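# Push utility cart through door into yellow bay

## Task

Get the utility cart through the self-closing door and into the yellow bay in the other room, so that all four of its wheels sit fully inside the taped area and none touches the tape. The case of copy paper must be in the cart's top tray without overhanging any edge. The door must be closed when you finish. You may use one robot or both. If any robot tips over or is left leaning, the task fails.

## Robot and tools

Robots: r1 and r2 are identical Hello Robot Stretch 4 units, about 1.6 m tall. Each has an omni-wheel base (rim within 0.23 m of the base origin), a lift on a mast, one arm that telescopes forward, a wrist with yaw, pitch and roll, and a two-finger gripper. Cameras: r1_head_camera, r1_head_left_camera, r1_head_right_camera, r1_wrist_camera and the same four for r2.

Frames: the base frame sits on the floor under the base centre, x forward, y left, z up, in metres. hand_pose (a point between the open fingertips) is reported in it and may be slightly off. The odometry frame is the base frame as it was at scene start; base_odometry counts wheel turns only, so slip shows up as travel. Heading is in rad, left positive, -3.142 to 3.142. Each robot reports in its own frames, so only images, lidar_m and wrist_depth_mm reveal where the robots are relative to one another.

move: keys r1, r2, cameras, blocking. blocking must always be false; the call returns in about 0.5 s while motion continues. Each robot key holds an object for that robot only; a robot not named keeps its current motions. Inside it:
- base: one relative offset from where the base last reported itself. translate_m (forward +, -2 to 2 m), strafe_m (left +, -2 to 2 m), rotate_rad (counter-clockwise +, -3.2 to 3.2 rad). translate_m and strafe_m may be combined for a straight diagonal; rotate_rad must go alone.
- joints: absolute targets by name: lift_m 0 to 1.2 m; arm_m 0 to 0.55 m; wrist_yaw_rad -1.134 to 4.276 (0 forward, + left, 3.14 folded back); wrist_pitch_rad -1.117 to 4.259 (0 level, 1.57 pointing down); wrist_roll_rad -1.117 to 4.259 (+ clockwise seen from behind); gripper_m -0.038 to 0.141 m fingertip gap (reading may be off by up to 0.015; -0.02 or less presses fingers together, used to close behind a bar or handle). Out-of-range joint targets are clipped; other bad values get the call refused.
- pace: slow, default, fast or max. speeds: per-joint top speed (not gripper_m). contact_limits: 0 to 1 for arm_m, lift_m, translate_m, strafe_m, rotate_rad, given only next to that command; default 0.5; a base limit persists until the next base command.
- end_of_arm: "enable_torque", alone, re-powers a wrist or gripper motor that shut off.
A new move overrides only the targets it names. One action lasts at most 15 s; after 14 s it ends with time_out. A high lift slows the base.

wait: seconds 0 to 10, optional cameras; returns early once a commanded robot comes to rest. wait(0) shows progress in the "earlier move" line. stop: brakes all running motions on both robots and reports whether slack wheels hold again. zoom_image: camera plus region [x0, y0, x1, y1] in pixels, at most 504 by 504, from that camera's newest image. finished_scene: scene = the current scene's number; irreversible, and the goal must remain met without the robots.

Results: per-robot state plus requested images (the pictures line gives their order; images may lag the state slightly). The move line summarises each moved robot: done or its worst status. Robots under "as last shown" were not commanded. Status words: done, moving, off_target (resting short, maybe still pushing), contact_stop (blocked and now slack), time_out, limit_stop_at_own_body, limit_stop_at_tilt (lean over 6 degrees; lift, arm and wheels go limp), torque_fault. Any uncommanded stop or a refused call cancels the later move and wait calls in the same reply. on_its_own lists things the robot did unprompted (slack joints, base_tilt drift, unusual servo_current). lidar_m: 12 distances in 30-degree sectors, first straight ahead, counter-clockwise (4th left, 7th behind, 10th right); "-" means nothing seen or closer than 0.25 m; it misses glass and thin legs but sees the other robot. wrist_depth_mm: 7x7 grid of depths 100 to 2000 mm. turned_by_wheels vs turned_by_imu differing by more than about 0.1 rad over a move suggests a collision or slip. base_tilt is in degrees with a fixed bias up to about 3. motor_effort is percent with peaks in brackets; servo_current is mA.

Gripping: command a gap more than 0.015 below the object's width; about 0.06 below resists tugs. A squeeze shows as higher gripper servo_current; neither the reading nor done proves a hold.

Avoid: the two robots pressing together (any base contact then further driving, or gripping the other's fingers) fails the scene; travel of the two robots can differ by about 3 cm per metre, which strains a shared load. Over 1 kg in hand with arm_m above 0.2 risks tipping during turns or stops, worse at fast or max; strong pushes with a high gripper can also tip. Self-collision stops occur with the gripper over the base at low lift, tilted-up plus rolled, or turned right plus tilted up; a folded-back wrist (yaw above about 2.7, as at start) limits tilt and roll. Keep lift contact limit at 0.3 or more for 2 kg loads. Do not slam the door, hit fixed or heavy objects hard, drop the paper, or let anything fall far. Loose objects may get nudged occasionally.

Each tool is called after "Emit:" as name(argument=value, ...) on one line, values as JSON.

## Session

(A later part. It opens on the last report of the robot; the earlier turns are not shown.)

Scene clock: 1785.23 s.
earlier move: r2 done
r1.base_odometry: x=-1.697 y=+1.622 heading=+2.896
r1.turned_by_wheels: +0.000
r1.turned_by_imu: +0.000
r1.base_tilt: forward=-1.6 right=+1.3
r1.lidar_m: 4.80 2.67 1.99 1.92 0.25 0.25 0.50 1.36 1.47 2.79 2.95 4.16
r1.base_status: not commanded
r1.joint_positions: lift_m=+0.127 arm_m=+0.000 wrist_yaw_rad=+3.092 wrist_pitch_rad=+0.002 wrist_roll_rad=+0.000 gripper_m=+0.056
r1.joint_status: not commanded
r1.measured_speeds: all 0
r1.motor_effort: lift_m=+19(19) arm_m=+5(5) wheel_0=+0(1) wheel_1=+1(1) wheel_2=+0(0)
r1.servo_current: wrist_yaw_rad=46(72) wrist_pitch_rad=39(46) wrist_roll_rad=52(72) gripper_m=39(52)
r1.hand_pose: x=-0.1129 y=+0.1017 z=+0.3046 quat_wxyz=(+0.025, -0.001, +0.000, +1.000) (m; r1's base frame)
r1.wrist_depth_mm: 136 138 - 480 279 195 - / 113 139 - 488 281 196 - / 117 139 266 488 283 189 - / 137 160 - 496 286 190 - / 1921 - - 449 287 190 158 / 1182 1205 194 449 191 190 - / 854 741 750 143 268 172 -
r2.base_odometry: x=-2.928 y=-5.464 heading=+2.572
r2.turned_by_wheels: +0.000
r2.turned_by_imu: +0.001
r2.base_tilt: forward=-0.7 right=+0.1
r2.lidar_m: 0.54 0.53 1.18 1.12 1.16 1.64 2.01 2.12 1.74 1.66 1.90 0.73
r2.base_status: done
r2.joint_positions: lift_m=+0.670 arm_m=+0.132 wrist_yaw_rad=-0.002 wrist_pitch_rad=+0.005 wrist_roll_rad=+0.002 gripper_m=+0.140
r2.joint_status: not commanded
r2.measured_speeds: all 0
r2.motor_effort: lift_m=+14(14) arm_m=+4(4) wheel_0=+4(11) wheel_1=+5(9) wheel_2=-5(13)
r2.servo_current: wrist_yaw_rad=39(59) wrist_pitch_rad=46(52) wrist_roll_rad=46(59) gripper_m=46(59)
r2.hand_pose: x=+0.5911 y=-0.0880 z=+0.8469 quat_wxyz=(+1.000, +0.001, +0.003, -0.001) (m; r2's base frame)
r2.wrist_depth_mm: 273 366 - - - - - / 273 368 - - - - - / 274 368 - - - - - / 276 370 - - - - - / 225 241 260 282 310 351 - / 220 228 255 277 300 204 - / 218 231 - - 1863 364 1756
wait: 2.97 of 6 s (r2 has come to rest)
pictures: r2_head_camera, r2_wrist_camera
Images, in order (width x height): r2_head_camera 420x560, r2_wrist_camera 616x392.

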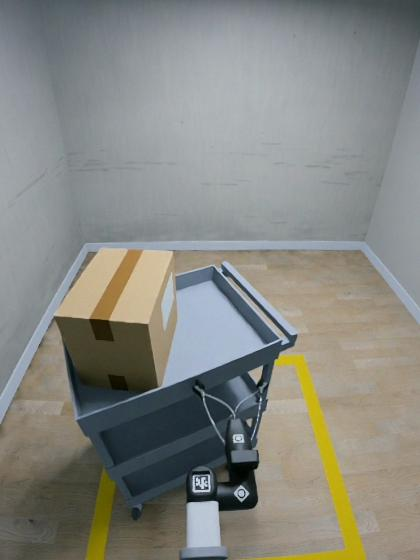

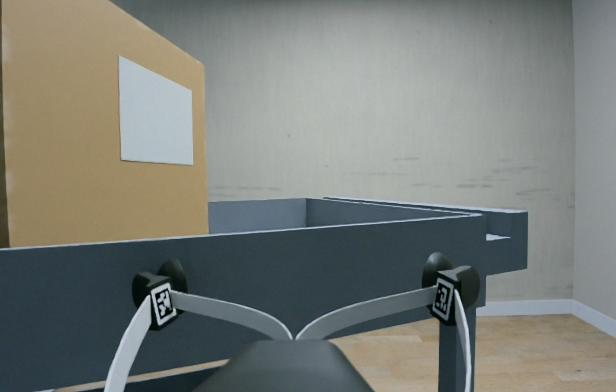

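Emit:
move(blocking=false, r2={"base":{"translate_m":-0.22},"joints":{"gripper_m":0.0,"arm_m":0.05}}, cameras=[])

Emit:
wait(seconds=3, cameras=[])

Emit:
move(blocking=false, r2={"base":{"strafe_m":0.74}}, cameras=[])

Emit:
wait(seconds=5, cameras=["r2_head_camera","r2_head_right_camera"])

Scene clock: 1807.03 s.
move: r2 moving
r1: as last shown
r1.base_tilt: forward=-1.6 right=+1.2
r1.lidar_m: 4.82 2.65 2.00 1.92 0.25 0.25 0.54 1.33 1.44 2.81 2.96 4.13
r1.servo_current: wrist_yaw_rad=52(65) wrist_pitch_rad=39(46) wrist_roll_rad=39(59) gripper_m=46(46)
r1.wrist_depth_mm: 136 138 - 484 281 196 - / 113 139 - 488 282 196 - / 117 139 266 492 285 189 - / 137 159 - 492 285 189 - / 1983 - - 445 286 190 158 / 1205 1182 194 449 191 190 - / 831 750 750 143 266 172 -
r2.base_odometry: x=-2.902 y=-5.481 heading=+2.572
r2.turned_by_wheels: +0.000
r2.turned_by_imu: +0.001
r2.base_tilt: forward=-0.7 right=+0.1
r2.lidar_m: 0.58 0.57 1.18 1.12 1.17 1.64 1.97 2.08 1.73 1.69 1.89 0.73
r2.base_status: translate_m moving
r2.joint_positions: lift_m=+0.670 arm_m=+0.083 wrist_yaw_rad=-0.002 wrist_pitch_rad=+0.005 wrist_roll_rad=+0.002 gripper_m=+0.128
r2.joint_status: arm_m moving; gripper_m moving
r2.measured_speeds: translate_m=-0.121 strafe_m=+0.001 rotate_rad=+0.005 lift_m=+0.000 arm_m=-0.168 wrist_yaw_rad=+0.000 wrist_pitch_rad=+0.000 wrist_roll_rad=+0.000
r2.motor_effort: lift_m=+14(14) arm_m=-8(9) wheel_0=-10(10) wheel_1=-7(8) wheel_2=+11(12)
r2.servo_current: wrist_yaw_rad=52(52) wrist_pitch_rad=46(52) wrist_roll_rad=52(52) gripper_m=111(111)
r2.hand_pose: x=+0.5417 y=-0.0880 z=+0.8469 quat_wxyz=(+1.000, +0.001, +0.003, -0.001) (m; r2's base frame)
r2.wrist_depth_mm: 303 375 - - - - - / 304 375 - - - - - / 306 375 603 - - - - / 309 375 554 - - - - / 272 294 319 347 379 439 - / 270 282 309 336 195 - - / - 1921 - - 1921 1708 1756
pictures: none
No camera images: "cameras" was empty.

Scene clock: 1808.83 s.
earlier move: r2 done
r1.base_odometry: x=-1.697 y=+1.622 heading=+2.896
r1.turned_by_wheels: +0.000
r1.turned_by_imu: +0.000
r1.base_tilt: forward=-1.6 right=+1.3
r1.lidar_m: 4.81 2.63 1.96 1.91 0.25 0.25 0.50 1.35 1.46 2.81 2.96 4.14
r1.base_status: not commanded
r1.joint_positions: lift_m=+0.127 arm_m=+0.000 wrist_yaw_rad=+3.092 wrist_pitch_rad=+0.002 wrist_roll_rad=+0.000 gripper_m=+0.056
r1.joint_status: not commanded
r1.measured_speeds: all 0
r1.motor_effort: lift_m=+19(19) arm_m=+5(5) wheel_0=+0(1) wheel_1=+1(1) wheel_2=+0(0)
r1.servo_current: wrist_yaw_rad=46(72) wrist_pitch_rad=46(52) wrist_roll_rad=59(59) gripper_m=46(46)
r1.hand_pose: x=-0.1129 y=+0.1017 z=+0.3046 quat_wxyz=(+0.025, -0.001, +0.000, +1.000) (m; r1's base frame)
r1.wrist_depth_mm: 136 139 - 484 281 195 - / 112 139 - 488 282 197 - / 117 139 266 492 283 189 - / 136 160 - 496 286 189 - / 1921 - - 449 287 190 158 / 1182 1205 193 449 191 190 - / 842 759 750 143 268 172 -
r2.base_odometry: x=-2.743 y=-5.583 heading=+2.571
r2.turned_by_wheels: +0.000
r2.turned_by_imu: +0.000
r2.base_tilt: forward=-0.7 right=+0.0
r2.lidar_m: 0.77 0.74 1.20 1.12 1.20 1.65 1.79 1.87 1.72 1.66 2.00 0.97
r2.base_status: done
r2.joint_positions: lift_m=+0.670 arm_m=+0.050 wrist_yaw_rad=-0.002 wrist_pitch_rad=+0.005 wrist_roll_rad=+0.002 gripper_m=+0.001
r2.joint_status: all done
r2.measured_speeds: all 0
r2.motor_effort: lift_m=+14(15) arm_m=-7(13) wheel_0=-4(10) wheel_1=-3(9) wheel_2=+3(13)
r2.servo_current: wrist_yaw_rad=46(65) wrist_pitch_rad=46(52) wrist_roll_rad=39(59) gripper_m=65(163)
r2.hand_pose: x=+0.5093 y=-0.0880 z=+0.8469 quat_wxyz=(+1.000, +0.001, +0.003, -0.001) (m; r2's base frame)
r2.wrist_depth_mm: - - - - - - - / 554 539 - - - - - / 554 544 691 - - - - / 564 544 647 - - - - / 445 484 535 564 - - - / - - 189 191 182 - - / - 125 - - - 1756 1808
wait: 1.80 of 3 s (r2 has come to rest)
pictures: none
No camera images: "cameras" was empty.

Scene clock: 1809.33 s.
move: r2 moving
r1: as last shown
r1.lidar_m: 4.77 2.65 2.00 1.92 0.25 0.26 0.52 1.35 1.44 2.81 2.95 4.14
r1.servo_current: wrist_yaw_rad=39(65) wrist_pitch_rad=46(46) wrist_roll_rad=39(59) gripper_m=39(46)
r1.wrist_depth_mm: 136 138 - 480 279 195 - / 113 138 - 484 282 197 - / 116 140 265 488 283 188 - / 137 160 - 496 287 189 - / 1983 - - 449 287 190 158 / 1182 1182 193 452 191 190 - / 831 750 759 143 267 172 -
r2.base_odometry: x=-2.762 y=-5.613 heading=+2.571
r2.turned_by_wheels: +0.000
r2.turned_by_imu: +0.000
r2.base_tilt: forward=-0.6 right=+0.1
r2.lidar_m: 0.74 0.75 1.13 1.09 1.15 1.60 1.76 1.86 1.75 1.68 2.02 0.96
r2.base_status: strafe_m moving
r2.joint_positions: lift_m=+0.670 arm_m=+0.050 wrist_yaw_rad=-0.002 wrist_pitch_rad=+0.005 wrist_roll_rad=+0.002 gripper_m=+0.001
r2.joint_status: not commanded
r2.measured_speeds: translate_m=+0.001 strafe_m=+0.141 rotate_rad=-0.005 lift_m=+0.000 arm_m=+0.000 wrist_yaw_rad=+0.000 wrist_pitch_rad=+0.000 wrist_roll_rad=+0.000
r2.motor_effort: lift_m=+14(15) arm_m=-6(7) wheel_0=-9(13) wheel_1=+11(13) wheel_2=+0(2)
r2.servo_current: wrist_yaw_rad=33(46) wrist_pitch_rad=46(52) wrist_roll_rad=52(52) gripper_m=65(72)
r2.hand_pose: x=+0.5093 y=-0.0880 z=+0.8469 quat_wxyz=(+1.000, +0.001, +0.003, -0.001) (m; r2's base frame)
r2.wrist_depth_mm: - - - - - - - / - 544 668 - - - - / 564 549 615 - - - - / 564 549 564 1078 - - - / 433 469 517 554 - - - / - - 189 193 183 - - / - 125 - - - 1708 1756
pictures: none
No camera images: "cameras" was empty.

Scene clock: 1812.63 s.
earlier move: r2 done
r1.base_odometry: x=-1.697 y=+1.622 heading=+2.896
r1.turned_by_wheels: +0.000
r1.turned_by_imu: +0.000
r1.base_tilt: forward=-1.6 right=+1.2
r1.lidar_m: 4.79 2.63 1.96 1.91 0.25 0.25 0.52 1.36 1.44 2.80 2.95 4.14
r1.base_status: not commanded
r1.joint_positions: lift_m=+0.127 arm_m=+0.000 wrist_yaw_rad=+3.092 wrist_pitch_rad=+0.002 wrist_roll_rad=+0.000 gripper_m=+0.056
r1.joint_status: not commanded
r1.measured_speeds: all 0
r1.motor_effort: lift_m=+19(19) arm_m=+5(5) wheel_0=+0(1) wheel_1=+1(1) wheel_2=+0(0)
r1.servo_current: wrist_yaw_rad=59(72) wrist_pitch_rad=39(52) wrist_roll_rad=59(72) gripper_m=46(52)
r1.hand_pose: x=-0.1129 y=+0.1017 z=+0.3046 quat_wxyz=(+0.025, -0.001, +0.000, +1.000) (m; r1's base frame)
r1.wrist_depth_mm: 136 138 - 480 279 195 - / 113 139 - 484 282 197 - / 117 139 266 488 283 189 - / 137 160 - 492 286 189 - / - - - 445 285 190 158 / 1182 1205 195 445 191 190 - / 842 750 750 143 267 172 -
r2.base_odometry: x=-3.142 y=-6.206 heading=+2.571
r2.turned_by_wheels: +0.000
r2.turned_by_imu: +0.001
r2.base_tilt: forward=-0.7 right=+0.0
r2.lidar_m: 1.09 0.58 0.43 0.37 0.39 0.59 1.77 1.88 2.49 2.41 1.30 0.81
r2.base_status: done
r2.joint_positions: lift_m=+0.670 arm_m=+0.050 wrist_yaw_rad=-0.002 wrist_pitch_rad=+0.005 wrist_roll_rad=+0.002 gripper_m=+0.001
r2.joint_status: not commanded
r2.measured_speeds: all 0
r2.motor_effort: lift_m=+15(15) arm_m=-6(7) wheel_0=-2(13) wheel_1=+2(13) wheel_2=+0(2)
r2.servo_current: wrist_yaw_rad=65(65) wrist_pitch_rad=46(52) wrist_roll_rad=46(59) gripper_m=65(78)
r2.hand_pose: x=+0.5093 y=-0.0880 z=+0.8469 quat_wxyz=(+1.000, +0.001, +0.003, -0.001) (m; r2's base frame)
r2.wrist_depth_mm: - - - - - - - / - - - - - - 530 / - - - - - 723 535 / - - - - - 732 535 / - - - - - - - / - - 183 193 182 - 1042 / - 116 - - - - -
wait: 3.30 of 5 s (r2 has come to rest)
pictures: r2_head_camera, r2_head_right_camera
Images, in order (width x height): r2_head_camera 420x560, r2_head_right_camera 420x672.

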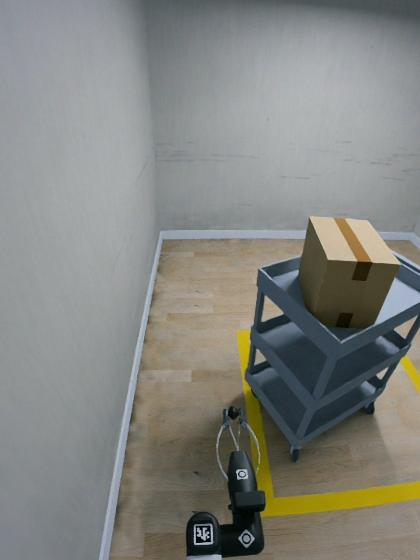

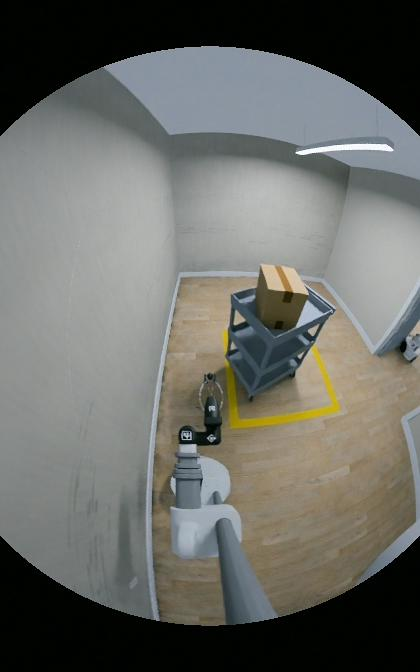

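Emit:
move(blocking=false, r2={"base":{"translate_m":0.3},"joints":{"arm_m":0.27}}, cameras=[])

Emit:
wait(seconds=3, cameras=[])

Emit:
move(blocking=false, r2={"base":{"strafe_m":-0.3},"pace":"slow"}, cameras=[])

Emit:
wait(seconds=5, cameras=["r2_head_camera"])

Scene clock: 1822.17 s.
move: r2 moving
r1: as last shown
r1.base_tilt: forward=-1.6 right=+1.3
r1.lidar_m: 4.82 2.65 1.97 1.92 0.25 0.25 0.53 1.36 1.47 2.82 2.97 4.15
r1.servo_current: wrist_yaw_rad=52(72) wrist_pitch_rad=52(52) wrist_roll_rad=46(59) gripper_m=33(46)
r1.wrist_depth_mm: 136 138 - 480 278 195 - / 113 139 - 488 281 196 - / 117 140 267 488 285 189 - / 137 160 - 496 286 189 - / 1921 - - 449 283 190 158 / 1182 1160 194 445 191 189 - / 842 750 759 143 266 172 -
r2.base_odometry: x=-3.168 y=-6.189 heading=+2.572
r2.turned_by_wheels: +0.000
r2.turned_by_imu: +0.001
r2.base_tilt: forward=-0.7 right=+0.1
r2.lidar_m: 1.09 0.56 0.40 0.39 0.43 0.58 1.82 1.90 2.51 2.41 1.22 0.80
r2.base_status: translate_m moving
r2.joint_positions: lift_m=+0.670 arm_m=+0.101 wrist_yaw_rad=-0.002 wrist_pitch_rad=+0.005 wrist_roll_rad=+0.002 gripper_m=+0.001
r2.joint_status: arm_m moving
r2.measured_speeds: translate_m=+0.122 strafe_m=+0.001 rotate_rad=+0.000 lift_m=+0.000 arm_m=+0.195 wrist_yaw_rad=+0.000 wrist_pitch_rad=+0.000 wrist_roll_rad=+0.000
r2.motor_effort: lift_m=+15(15) arm_m=+8(10) wheel_0=+8(9) wheel_1=+7(9) wheel_2=-12(13)
r2.servo_current: wrist_yaw_rad=46(59) wrist_pitch_rad=46(52) wrist_roll_rad=52(59) gripper_m=72(72)
r2.hand_pose: x=+0.5596 y=-0.0880 z=+0.8469 quat_wxyz=(+1.000, +0.001, +0.003, -0.001) (m; r2's base frame)
r2.wrist_depth_mm: - - - - - - - / - - - - - - 462 / - - - - - 741 466 / - - - - - 750 469 / - - - - - - - / - - 184 193 182 - - / - 116 - - - - -
pictures: none
No camera images: "cameras" was empty.

Scene clock: 1824.13 s.
earlier move: r2 done
r1.base_odometry: x=-1.697 y=+1.622 heading=+2.896
r1.turned_by_wheels: +0.000
r1.turned_by_imu: +0.000
r1.base_tilt: forward=-1.6 right=+1.3
r1.lidar_m: 4.81 2.63 1.98 1.92 0.25 0.25 0.55 1.34 1.46 2.82 2.94 4.13
r1.base_status: not commanded
r1.joint_positions: lift_m=+0.127 arm_m=+0.000 wrist_yaw_rad=+3.092 wrist_pitch_rad=+0.002 wrist_roll_rad=+0.000 gripper_m=+0.056
r1.joint_status: not commanded
r1.measured_speeds: all 0
r1.motor_effort: lift_m=+19(19) arm_m=+5(5) wheel_0=+0(1) wheel_1=+1(1) wheel_2=+0(0)
r1.servo_current: wrist_yaw_rad=59(72) wrist_pitch_rad=39(52) wrist_roll_rad=52(65) gripper_m=33(46)
r1.hand_pose: x=-0.1129 y=+0.1017 z=+0.3046 quat_wxyz=(+0.025, -0.001, +0.000, +1.000) (m; r1's base frame)
r1.wrist_depth_mm: 136 138 - 480 281 195 - / 112 139 - 488 282 197 - / 117 139 267 488 283 189 - / 137 160 - 496 286 189 - / 1983 - - 445 287 190 158 / 1182 1182 193 452 191 190 - / 842 750 778 143 268 173 -
r2.base_odometry: x=-3.395 y=-6.044 heading=+2.572
r2.turned_by_wheels: +0.000
r2.turned_by_imu: +0.001
r2.base_tilt: forward=-0.6 right=+0.0
r2.lidar_m: 1.49 0.55 0.39 0.39 0.40 0.55 1.78 2.16 2.49 2.44 0.58 0.58
r2.base_status: done
r2.joint_positions: lift_m=+0.670 arm_m=+0.270 wrist_yaw_rad=-0.002 wrist_pitch_rad=+0.005 wrist_roll_rad=+0.002 gripper_m=+0.001
r2.joint_status: all done
r2.measured_speeds: all 0
r2.motor_effort: lift_m=+15(15) arm_m=+7(11) wheel_0=+4(10) wheel_1=+4(9) wheel_2=-4(13)
r2.servo_current: wrist_yaw_rad=52(59) wrist_pitch_rad=46(52) wrist_roll_rad=39(59) gripper_m=59(72)
r2.hand_pose: x=+0.7289 y=-0.0880 z=+0.8469 quat_wxyz=(+1.000, +0.001, +0.003, -0.001) (m; r2's base frame)
r2.wrist_depth_mm: - - - - - - - / - - - - - - - / - - - - - - - / - - - - - - - / - - - - - - - / - - 183 193 182 - - / - 116 - - - 1618 287
wait: 1.97 of 3 s (r2 has come to rest)
pictures: none
No camera images: "cameras" was empty.

Scene clock: 1824.63 s.
move: r2 moving
r1: as last shown
r1.lidar_m: 4.81 2.63 1.97 1.92 0.25 0.25 0.55 1.35 1.45 2.79 2.96 4.13
r1.motor_effort: lift_m=+19(19) arm_m=+4(5) wheel_0=-1(1) wheel_1=+1(1) wheel_2=+0(0)
r1.servo_current: wrist_yaw_rad=33(52) wrist_pitch_rad=46(46) wrist_roll_rad=52(72) gripper_m=46(52)
r1.wrist_depth_mm: 136 138 - 484 279 195 - / 113 139 - 488 283 196 - / 116 139 266 492 283 188 - / 136 160 - 496 286 189 - / 1863 - - 449 285 189 158 / 1182 1205 194 449 190 190 - / 831 741 750 143 268 172 -
r2.base_odometry: x=-3.387 y=-6.032 heading=+2.572
r2.turned_by_wheels: +0.000
r2.turned_by_imu: +0.000
r2.base_tilt: forward=-0.6 right=+0.0
r2.lidar_m: 1.47 0.55 0.43 0.39 0.43 0.61 1.70 2.17 2.49 2.41 0.57 0.56
r2.base_status: strafe_m moving
r2.joint_positions: lift_m=+0.670 arm_m=+0.270 wrist_yaw_rad=-0.002 wrist_pitch_rad=+0.005 wrist_roll_rad=+0.002 gripper_m=+0.001
r2.joint_status: not commanded
r2.measured_speeds: translate_m=+0.000 strafe_m=-0.056 rotate_rad=+0.001 lift_m=+0.000 arm_m=+0.000 wrist_yaw_rad=+0.000 wrist_pitch_rad=+0.000 wrist_roll_rad=+0.000
r2.motor_effort: lift_m=+15(15) arm_m=+7(7) wheel_0=+12(12) wheel_1=-8(8) wheel_2=+0(3)
r2.servo_current: wrist_yaw_rad=59(59) wrist_pitch_rad=52(52) wrist_roll_rad=59(59) gripper_m=65(72)
r2.hand_pose: x=+0.7289 y=-0.0880 z=+0.8469 quat_wxyz=(+1.000, +0.001, +0.003, -0.001) (m; r2's base frame)
r2.wrist_depth_mm: - - - - - - - / - - - - - - - / - - - - - - - / - - - - - - - / - - - - - - - / - - 183 193 182 - - / - 116 - - - 300 291
pictures: none
No camera images: "cameras" was empty.

Scene clock: 1828.27 s.
earlier move: r2 done
r1.base_odometry: x=-1.697 y=+1.622 heading=+2.896
r1.turned_by_wheels: +0.000
r1.turned_by_imu: +0.000
r1.base_tilt: forward=-1.6 right=+1.3
r1.lidar_m: 4.80 2.65 1.98 1.91 0.25 0.25 0.52 1.37 1.45 2.82 2.96 4.16
r1.base_status: not commanded
r1.joint_positions: lift_m=+0.127 arm_m=+0.000 wrist_yaw_rad=+3.092 wrist_pitch_rad=+0.002 wrist_roll_rad=+0.000 gripper_m=+0.056
r1.joint_status: not commanded
r1.measured_speeds: all 0
r1.motor_effort: lift_m=+19(19) arm_m=+5(5) wheel_0=-1(1) wheel_1=+1(1) wheel_2=+0(0)
r1.servo_current: wrist_yaw_rad=39(65) wrist_pitch_rad=39(52) wrist_roll_rad=39(72) gripper_m=46(52)
r1.hand_pose: x=-0.1129 y=+0.1017 z=+0.3046 quat_wxyz=(+0.025, -0.001, +0.000, +1.000) (m; r1's base frame)
r1.wrist_depth_mm: 136 138 - 480 279 195 - / 113 139 - 484 283 196 - / 117 139 266 492 285 188 - / 136 160 - 500 285 190 - / 1983 - - 445 286 190 158 / 1182 1182 193 452 191 189 - / 854 750 759 143 267 173 -
r2.base_odometry: x=-3.233 y=-5.791 heading=+2.572
r2.turned_by_wheels: +0.000
r2.turned_by_imu: +0.002
r2.base_tilt: forward=-0.7 right=+0.0
r2.lidar_m: 0.70 0.99 0.73 0.69 0.71 1.04 2.08 2.17 2.18 2.13 0.85 0.52
r2.base_status: done
r2.joint_positions: lift_m=+0.670 arm_m=+0.270 wrist_yaw_rad=+0.003 wrist_pitch_rad=+0.005 wrist_roll_rad=+0.002 gripper_m=+0.001
r2.joint_status: not commanded
r2.measured_speeds: all 0
r2.motor_effort: lift_m=+15(15) arm_m=+7(7) wheel_0=+5(21) wheel_1=-4(8) wheel_2=+5(6)
r2.servo_current: wrist_yaw_rad=39(85) wrist_pitch_rad=46(52) wrist_roll_rad=52(65) gripper_m=65(72)
r2.hand_pose: x=+0.7294 y=-0.0866 z=+0.8469 quat_wxyz=(+1.000, +0.001, +0.003, +0.001) (m; r2's base frame)
r2.wrist_depth_mm: - - - - - 368 248 / - - - - - 375 250 / - - - - - 379 252 / - - - - - 382 254 / - - - - - 319 238 / - - 186 194 174 165 - / - 125 1618 - - 160 -
wait: 3.63 of 5 s (r2 has come to rest)
pictures: r2_head_camera
Images, in order (width x height): r2_head_camera 420x560.

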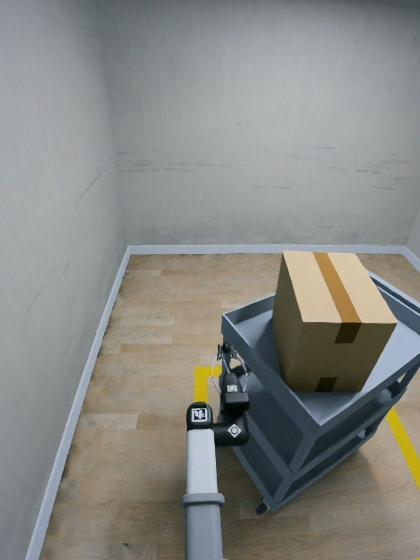

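Emit:
move(blocking=false, r2={"base":{"translate_m":-0.36,"strafe_m":0.08},"joints":{"arm_m":0.05}}, cameras=[])

Emit:
wait(seconds=4, cameras=[])

Emit:
move(blocking=false, r2={"base":{"strafe_m":-0.28},"joints":{"gripper_m":0.0}}, cameras=[])

Emit:
wait(seconds=4, cameras=["r2_head_camera"])

Scene clock: 1850.87 s.
move: r2 moving
r1: as last shown
r1.turned_by_imu: -0.001
r1.base_tilt: forward=-1.5 right=+1.3
r1.lidar_m: 4.79 2.65 2.00 1.93 0.25 0.26 0.53 1.34 1.47 2.80 2.95 4.10
r1.servo_current: wrist_yaw_rad=78(78) wrist_pitch_rad=46(46) wrist_roll_rad=39(65) gripper_m=46(46)
r1.wrist_depth_mm: 136 138 - 480 281 196 - / 112 139 - 484 282 198 - / 117 140 266 492 283 188 - / 137 160 - 496 285 190 - / 1983 - - 449 286 190 158 / 1205 1182 194 449 191 190 - / 854 741 759 143 267 173 -
r2.base_odometry: x=-3.210 y=-5.814 heading=+2.572
r2.turned_by_wheels: +0.000
r2.turned_by_imu: +0.003
r2.base_tilt: forward=-0.7 right=+0.1
r2.lidar_m: 0.72 0.94 0.71 0.68 0.72 1.00 2.04 2.16 2.19 2.13 0.92 0.55
r2.base_status: translate_m moving; strafe_m moving
r2.joint_positions: lift_m=+0.670 arm_m=+0.219 wrist_yaw_rad=+0.003 wrist_pitch_rad=+0.005 wrist_roll_rad=+0.002 gripper_m=+0.001
r2.joint_status: arm_m moving
r2.measured_speeds: translate_m=-0.122 strafe_m=+0.027 rotate_rad=-0.001 lift_m=+0.000 arm_m=-0.195 wrist_yaw_rad=+0.000 wrist_pitch_rad=+0.000 wrist_roll_rad=+0.000
r2.motor_effort: lift_m=+15(15) arm_m=-4(10) wheel_0=-7(9) wheel_1=-6(7) wheel_2=+12(14)
r2.servo_current: wrist_yaw_rad=46(52) wrist_pitch_rad=46(52) wrist_roll_rad=52(65) gripper_m=59(65)
r2.hand_pose: x=+0.6790 y=-0.0866 z=+0.8469 quat_wxyz=(+1.000, +0.001, +0.003, +0.001) (m; r2's base frame)
r2.wrist_depth_mm: - - - - - 377 252 / - - - - - 384 255 / - - - - - 389 256 / - - - - - 392 257 / - - - - - 357 179 / - - 186 193 174 - 174 / - 125 1576 - - - 173
pictures: none
No camera images: "cameras" was empty.

Scene clock: 1853.07 s.
earlier move: r2 done
r1.base_odometry: x=-1.697 y=+1.622 heading=+2.896
r1.turned_by_wheels: +0.000
r1.turned_by_imu: +0.000
r1.base_tilt: forward=-1.6 right=+1.2
r1.lidar_m: 4.82 2.66 1.98 1.92 0.25 0.25 0.53 1.34 1.46 2.81 2.94 4.11
r1.base_status: not commanded
r1.joint_positions: lift_m=+0.127 arm_m=+0.000 wrist_yaw_rad=+3.092 wrist_pitch_rad=+0.002 wrist_roll_rad=+0.000 gripper_m=+0.056
r1.joint_status: not commanded
r1.measured_speeds: all 0
r1.motor_effort: lift_m=+19(19) arm_m=+5(5) wheel_0=+0(1) wheel_1=+1(1) wheel_2=+0(0)
r1.servo_current: wrist_yaw_rad=39(78) wrist_pitch_rad=39(52) wrist_roll_rad=52(65) gripper_m=52(52)
r1.hand_pose: x=-0.1129 y=+0.1017 z=+0.3046 quat_wxyz=(+0.025, -0.001, +0.000, +1.000) (m; r1's base frame)
r1.wrist_depth_mm: 136 138 - 484 281 195 - / 112 139 - 488 282 196 - / 117 139 266 492 283 189 - / 137 160 - 500 285 189 - / 1921 - - 445 286 190 158 / 1182 1182 193 445 190 190 - / 854 759 759 143 268 172 -
r2.base_odometry: x=-2.973 y=-6.053 heading=+2.572
r2.turned_by_wheels: +0.000
r2.turned_by_imu: +0.000
r2.base_tilt: forward=-0.7 right=+0.0
r2.lidar_m: 1.02 0.88 0.65 0.61 0.66 0.90 1.73 1.79 2.27 2.16 2.45 0.87
r2.base_status: done
r2.joint_positions: lift_m=+0.670 arm_m=+0.050 wrist_yaw_rad=+0.003 wrist_pitch_rad=+0.005 wrist_roll_rad=+0.002 gripper_m=+0.001
r2.joint_status: all done
r2.measured_speeds: all 0
r2.motor_effort: lift_m=+15(15) arm_m=-7(11) wheel_0=-2(12) wheel_1=-3(8) wheel_2=+3(14)
r2.servo_current: wrist_yaw_rad=52(59) wrist_pitch_rad=46(52) wrist_roll_rad=39(65) gripper_m=59(72)
r2.hand_pose: x=+0.5097 y=-0.0866 z=+0.8469 quat_wxyz=(+1.000, +0.001, +0.003, +0.001) (m; r2's base frame)
r2.wrist_depth_mm: - - - - - - - / - - - - - 640 - / - - - - - 634 627 / - - - - - 640 621 / - - - - - 621 580 / - - 186 193 182 - - / - 125 1618 - - - -
wait: 2.20 of 4 s (r2 has come to rest)
pictures: none
No camera images: "cameras" was empty.

Scene clock: 1853.57 s.
move: r2 moving
r1: as last shown
r1.base_tilt: forward=-1.6 right=+1.3
r1.lidar_m: 4.82 2.64 1.97 1.93 0.25 0.25 0.53 1.36 1.44 2.82 2.96 4.11
r1.servo_current: wrist_yaw_rad=52(59) wrist_pitch_rad=39(46) wrist_roll_rad=46(59) gripper_m=39(46)
r1.wrist_depth_mm: 136 138 - 484 279 196 - / 112 139 - 488 282 196 - / 116 139 266 496 285 188 - / 137 160 - 496 285 189 - / 1983 - - 449 285 190 158 / 1182 1205 194 449 191 190 - / 854 750 768 143 267 172 -
r2.base_odometry: x=-2.954 y=-6.022 heading=+2.572
r2.turned_by_wheels: +0.000
r2.turned_by_imu: +0.000
r2.base_tilt: forward=-0.7 right=+0.0
r2.lidar_m: 0.99 0.90 0.67 0.64 0.66 0.95 1.73 1.79 2.22 2.13 2.46 0.87
r2.base_status: strafe_m moving
r2.joint_positions: lift_m=+0.670 arm_m=+0.050 wrist_yaw_rad=+0.003 wrist_pitch_rad=+0.005 wrist_roll_rad=+0.002 gripper_m=+0.001
r2.joint_status: all done
r2.measured_speeds: translate_m=+0.000 strafe_m=-0.140 rotate_rad=+0.002 lift_m=+0.000 arm_m=+0.000 wrist_yaw_rad=+0.000 wrist_pitch_rad=+0.000 wrist_roll_rad=+0.000
r2.motor_effort: lift_m=+15(15) arm_m=-7(7) wheel_0=+9(14) wheel_1=-12(12) wheel_2=+0(2)
r2.servo_current: wrist_yaw_rad=52(59) wrist_pitch_rad=46(46) wrist_roll_rad=46(52) gripper_m=59(72)
r2.hand_pose: x=+0.5097 y=-0.0866 z=+0.8469 quat_wxyz=(+1.000, +0.001, +0.003, +0.001) (m; r2's base frame)
r2.wrist_depth_mm: - - - - - - - / - - - - - 634 - / - - - - - 627 621 / - - - - - 634 621 / - - - - - 521 - / - - 186 193 182 - - / - 125 1618 - - - -
pictures: none
No camera images: "cameras" was empty.

Scene clock: 1855.33 s.
earlier move: r2 done
r1.base_odometry: x=-1.697 y=+1.622 heading=+2.896
r1.turned_by_wheels: +0.000
r1.turned_by_imu: +0.000
r1.base_tilt: forward=-1.6 right=+1.3
r1.lidar_m: 4.82 2.62 1.99 1.92 0.25 0.26 0.52 1.35 1.44 2.80 2.92 4.12
r1.base_status: not commanded
r1.joint_positions: lift_m=+0.127 arm_m=+0.000 wrist_yaw_rad=+3.092 wrist_pitch_rad=+0.002 wrist_roll_rad=+0.000 gripper_m=+0.056
r1.joint_status: not commanded
r1.measured_speeds: all 0
r1.motor_effort: lift_m=+19(19) arm_m=+5(5) wheel_0=-1(1) wheel_1=+1(1) wheel_2=+0(0)
r1.servo_current: wrist_yaw_rad=72(72) wrist_pitch_rad=39(52) wrist_roll_rad=52(72) gripper_m=39(46)
r1.hand_pose: x=-0.1129 y=+0.1017 z=+0.3046 quat_wxyz=(+0.025, -0.001, +0.000, +1.000) (m; r1's base frame)
r1.wrist_depth_mm: 136 138 - 484 281 196 - / 113 139 - 488 283 196 - / 117 139 267 492 282 188 - / 137 160 - 500 286 189 - / 1921 - - 449 286 190 158 / 1205 1182 193 445 191 190 - / 842 750 759 143 267 172 -
r2.base_odometry: x=-2.822 y=-5.817 heading=+2.572
r2.turned_by_wheels: +0.000
r2.turned_by_imu: +0.000
r2.base_tilt: forward=-0.7 right=+0.0
r2.lidar_m: 0.76 1.24 0.93 0.88 0.93 1.34 1.72 1.80 1.99 1.88 2.20 0.92
r2.base_status: done
r2.joint_positions: lift_m=+0.670 arm_m=+0.050 wrist_yaw_rad=+0.003 wrist_pitch_rad=+0.005 wrist_roll_rad=+0.002 gripper_m=+0.001
r2.joint_status: all done
r2.measured_speeds: all 0
r2.motor_effort: lift_m=+15(15) arm_m=-7(7) wheel_0=+2(15) wheel_1=-2(12) wheel_2=+0(2)
r2.servo_current: wrist_yaw_rad=46(65) wrist_pitch_rad=46(52) wrist_roll_rad=39(65) gripper_m=65(72)
r2.hand_pose: x=+0.5097 y=-0.0867 z=+0.8469 quat_wxyz=(+1.000, +0.001, +0.003, +0.001) (m; r2's base frame)
r2.wrist_depth_mm: - - - - - - - / - - - - 640 - - / - - - 647 640 - - / - - - 647 627 - - / - - - 525 574 - - / - - 189 192 174 - - / - 126 1576 - - - -
wait: 1.77 of 4 s (r2 has come to rest)
pictures: r2_head_camera
Images, in order (width x height): r2_head_camera 420x560.

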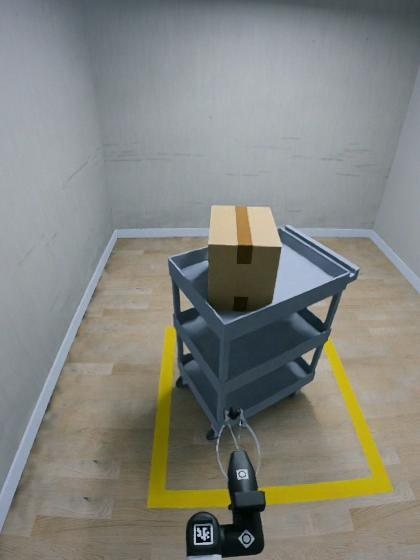

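Emit:
zoom_image(camera="r2_head_camera", region=[140, 320, 380, 500])

Scaled by 2.100 from the camera's 420x560 image, which has a finer 1200x1600 frame.

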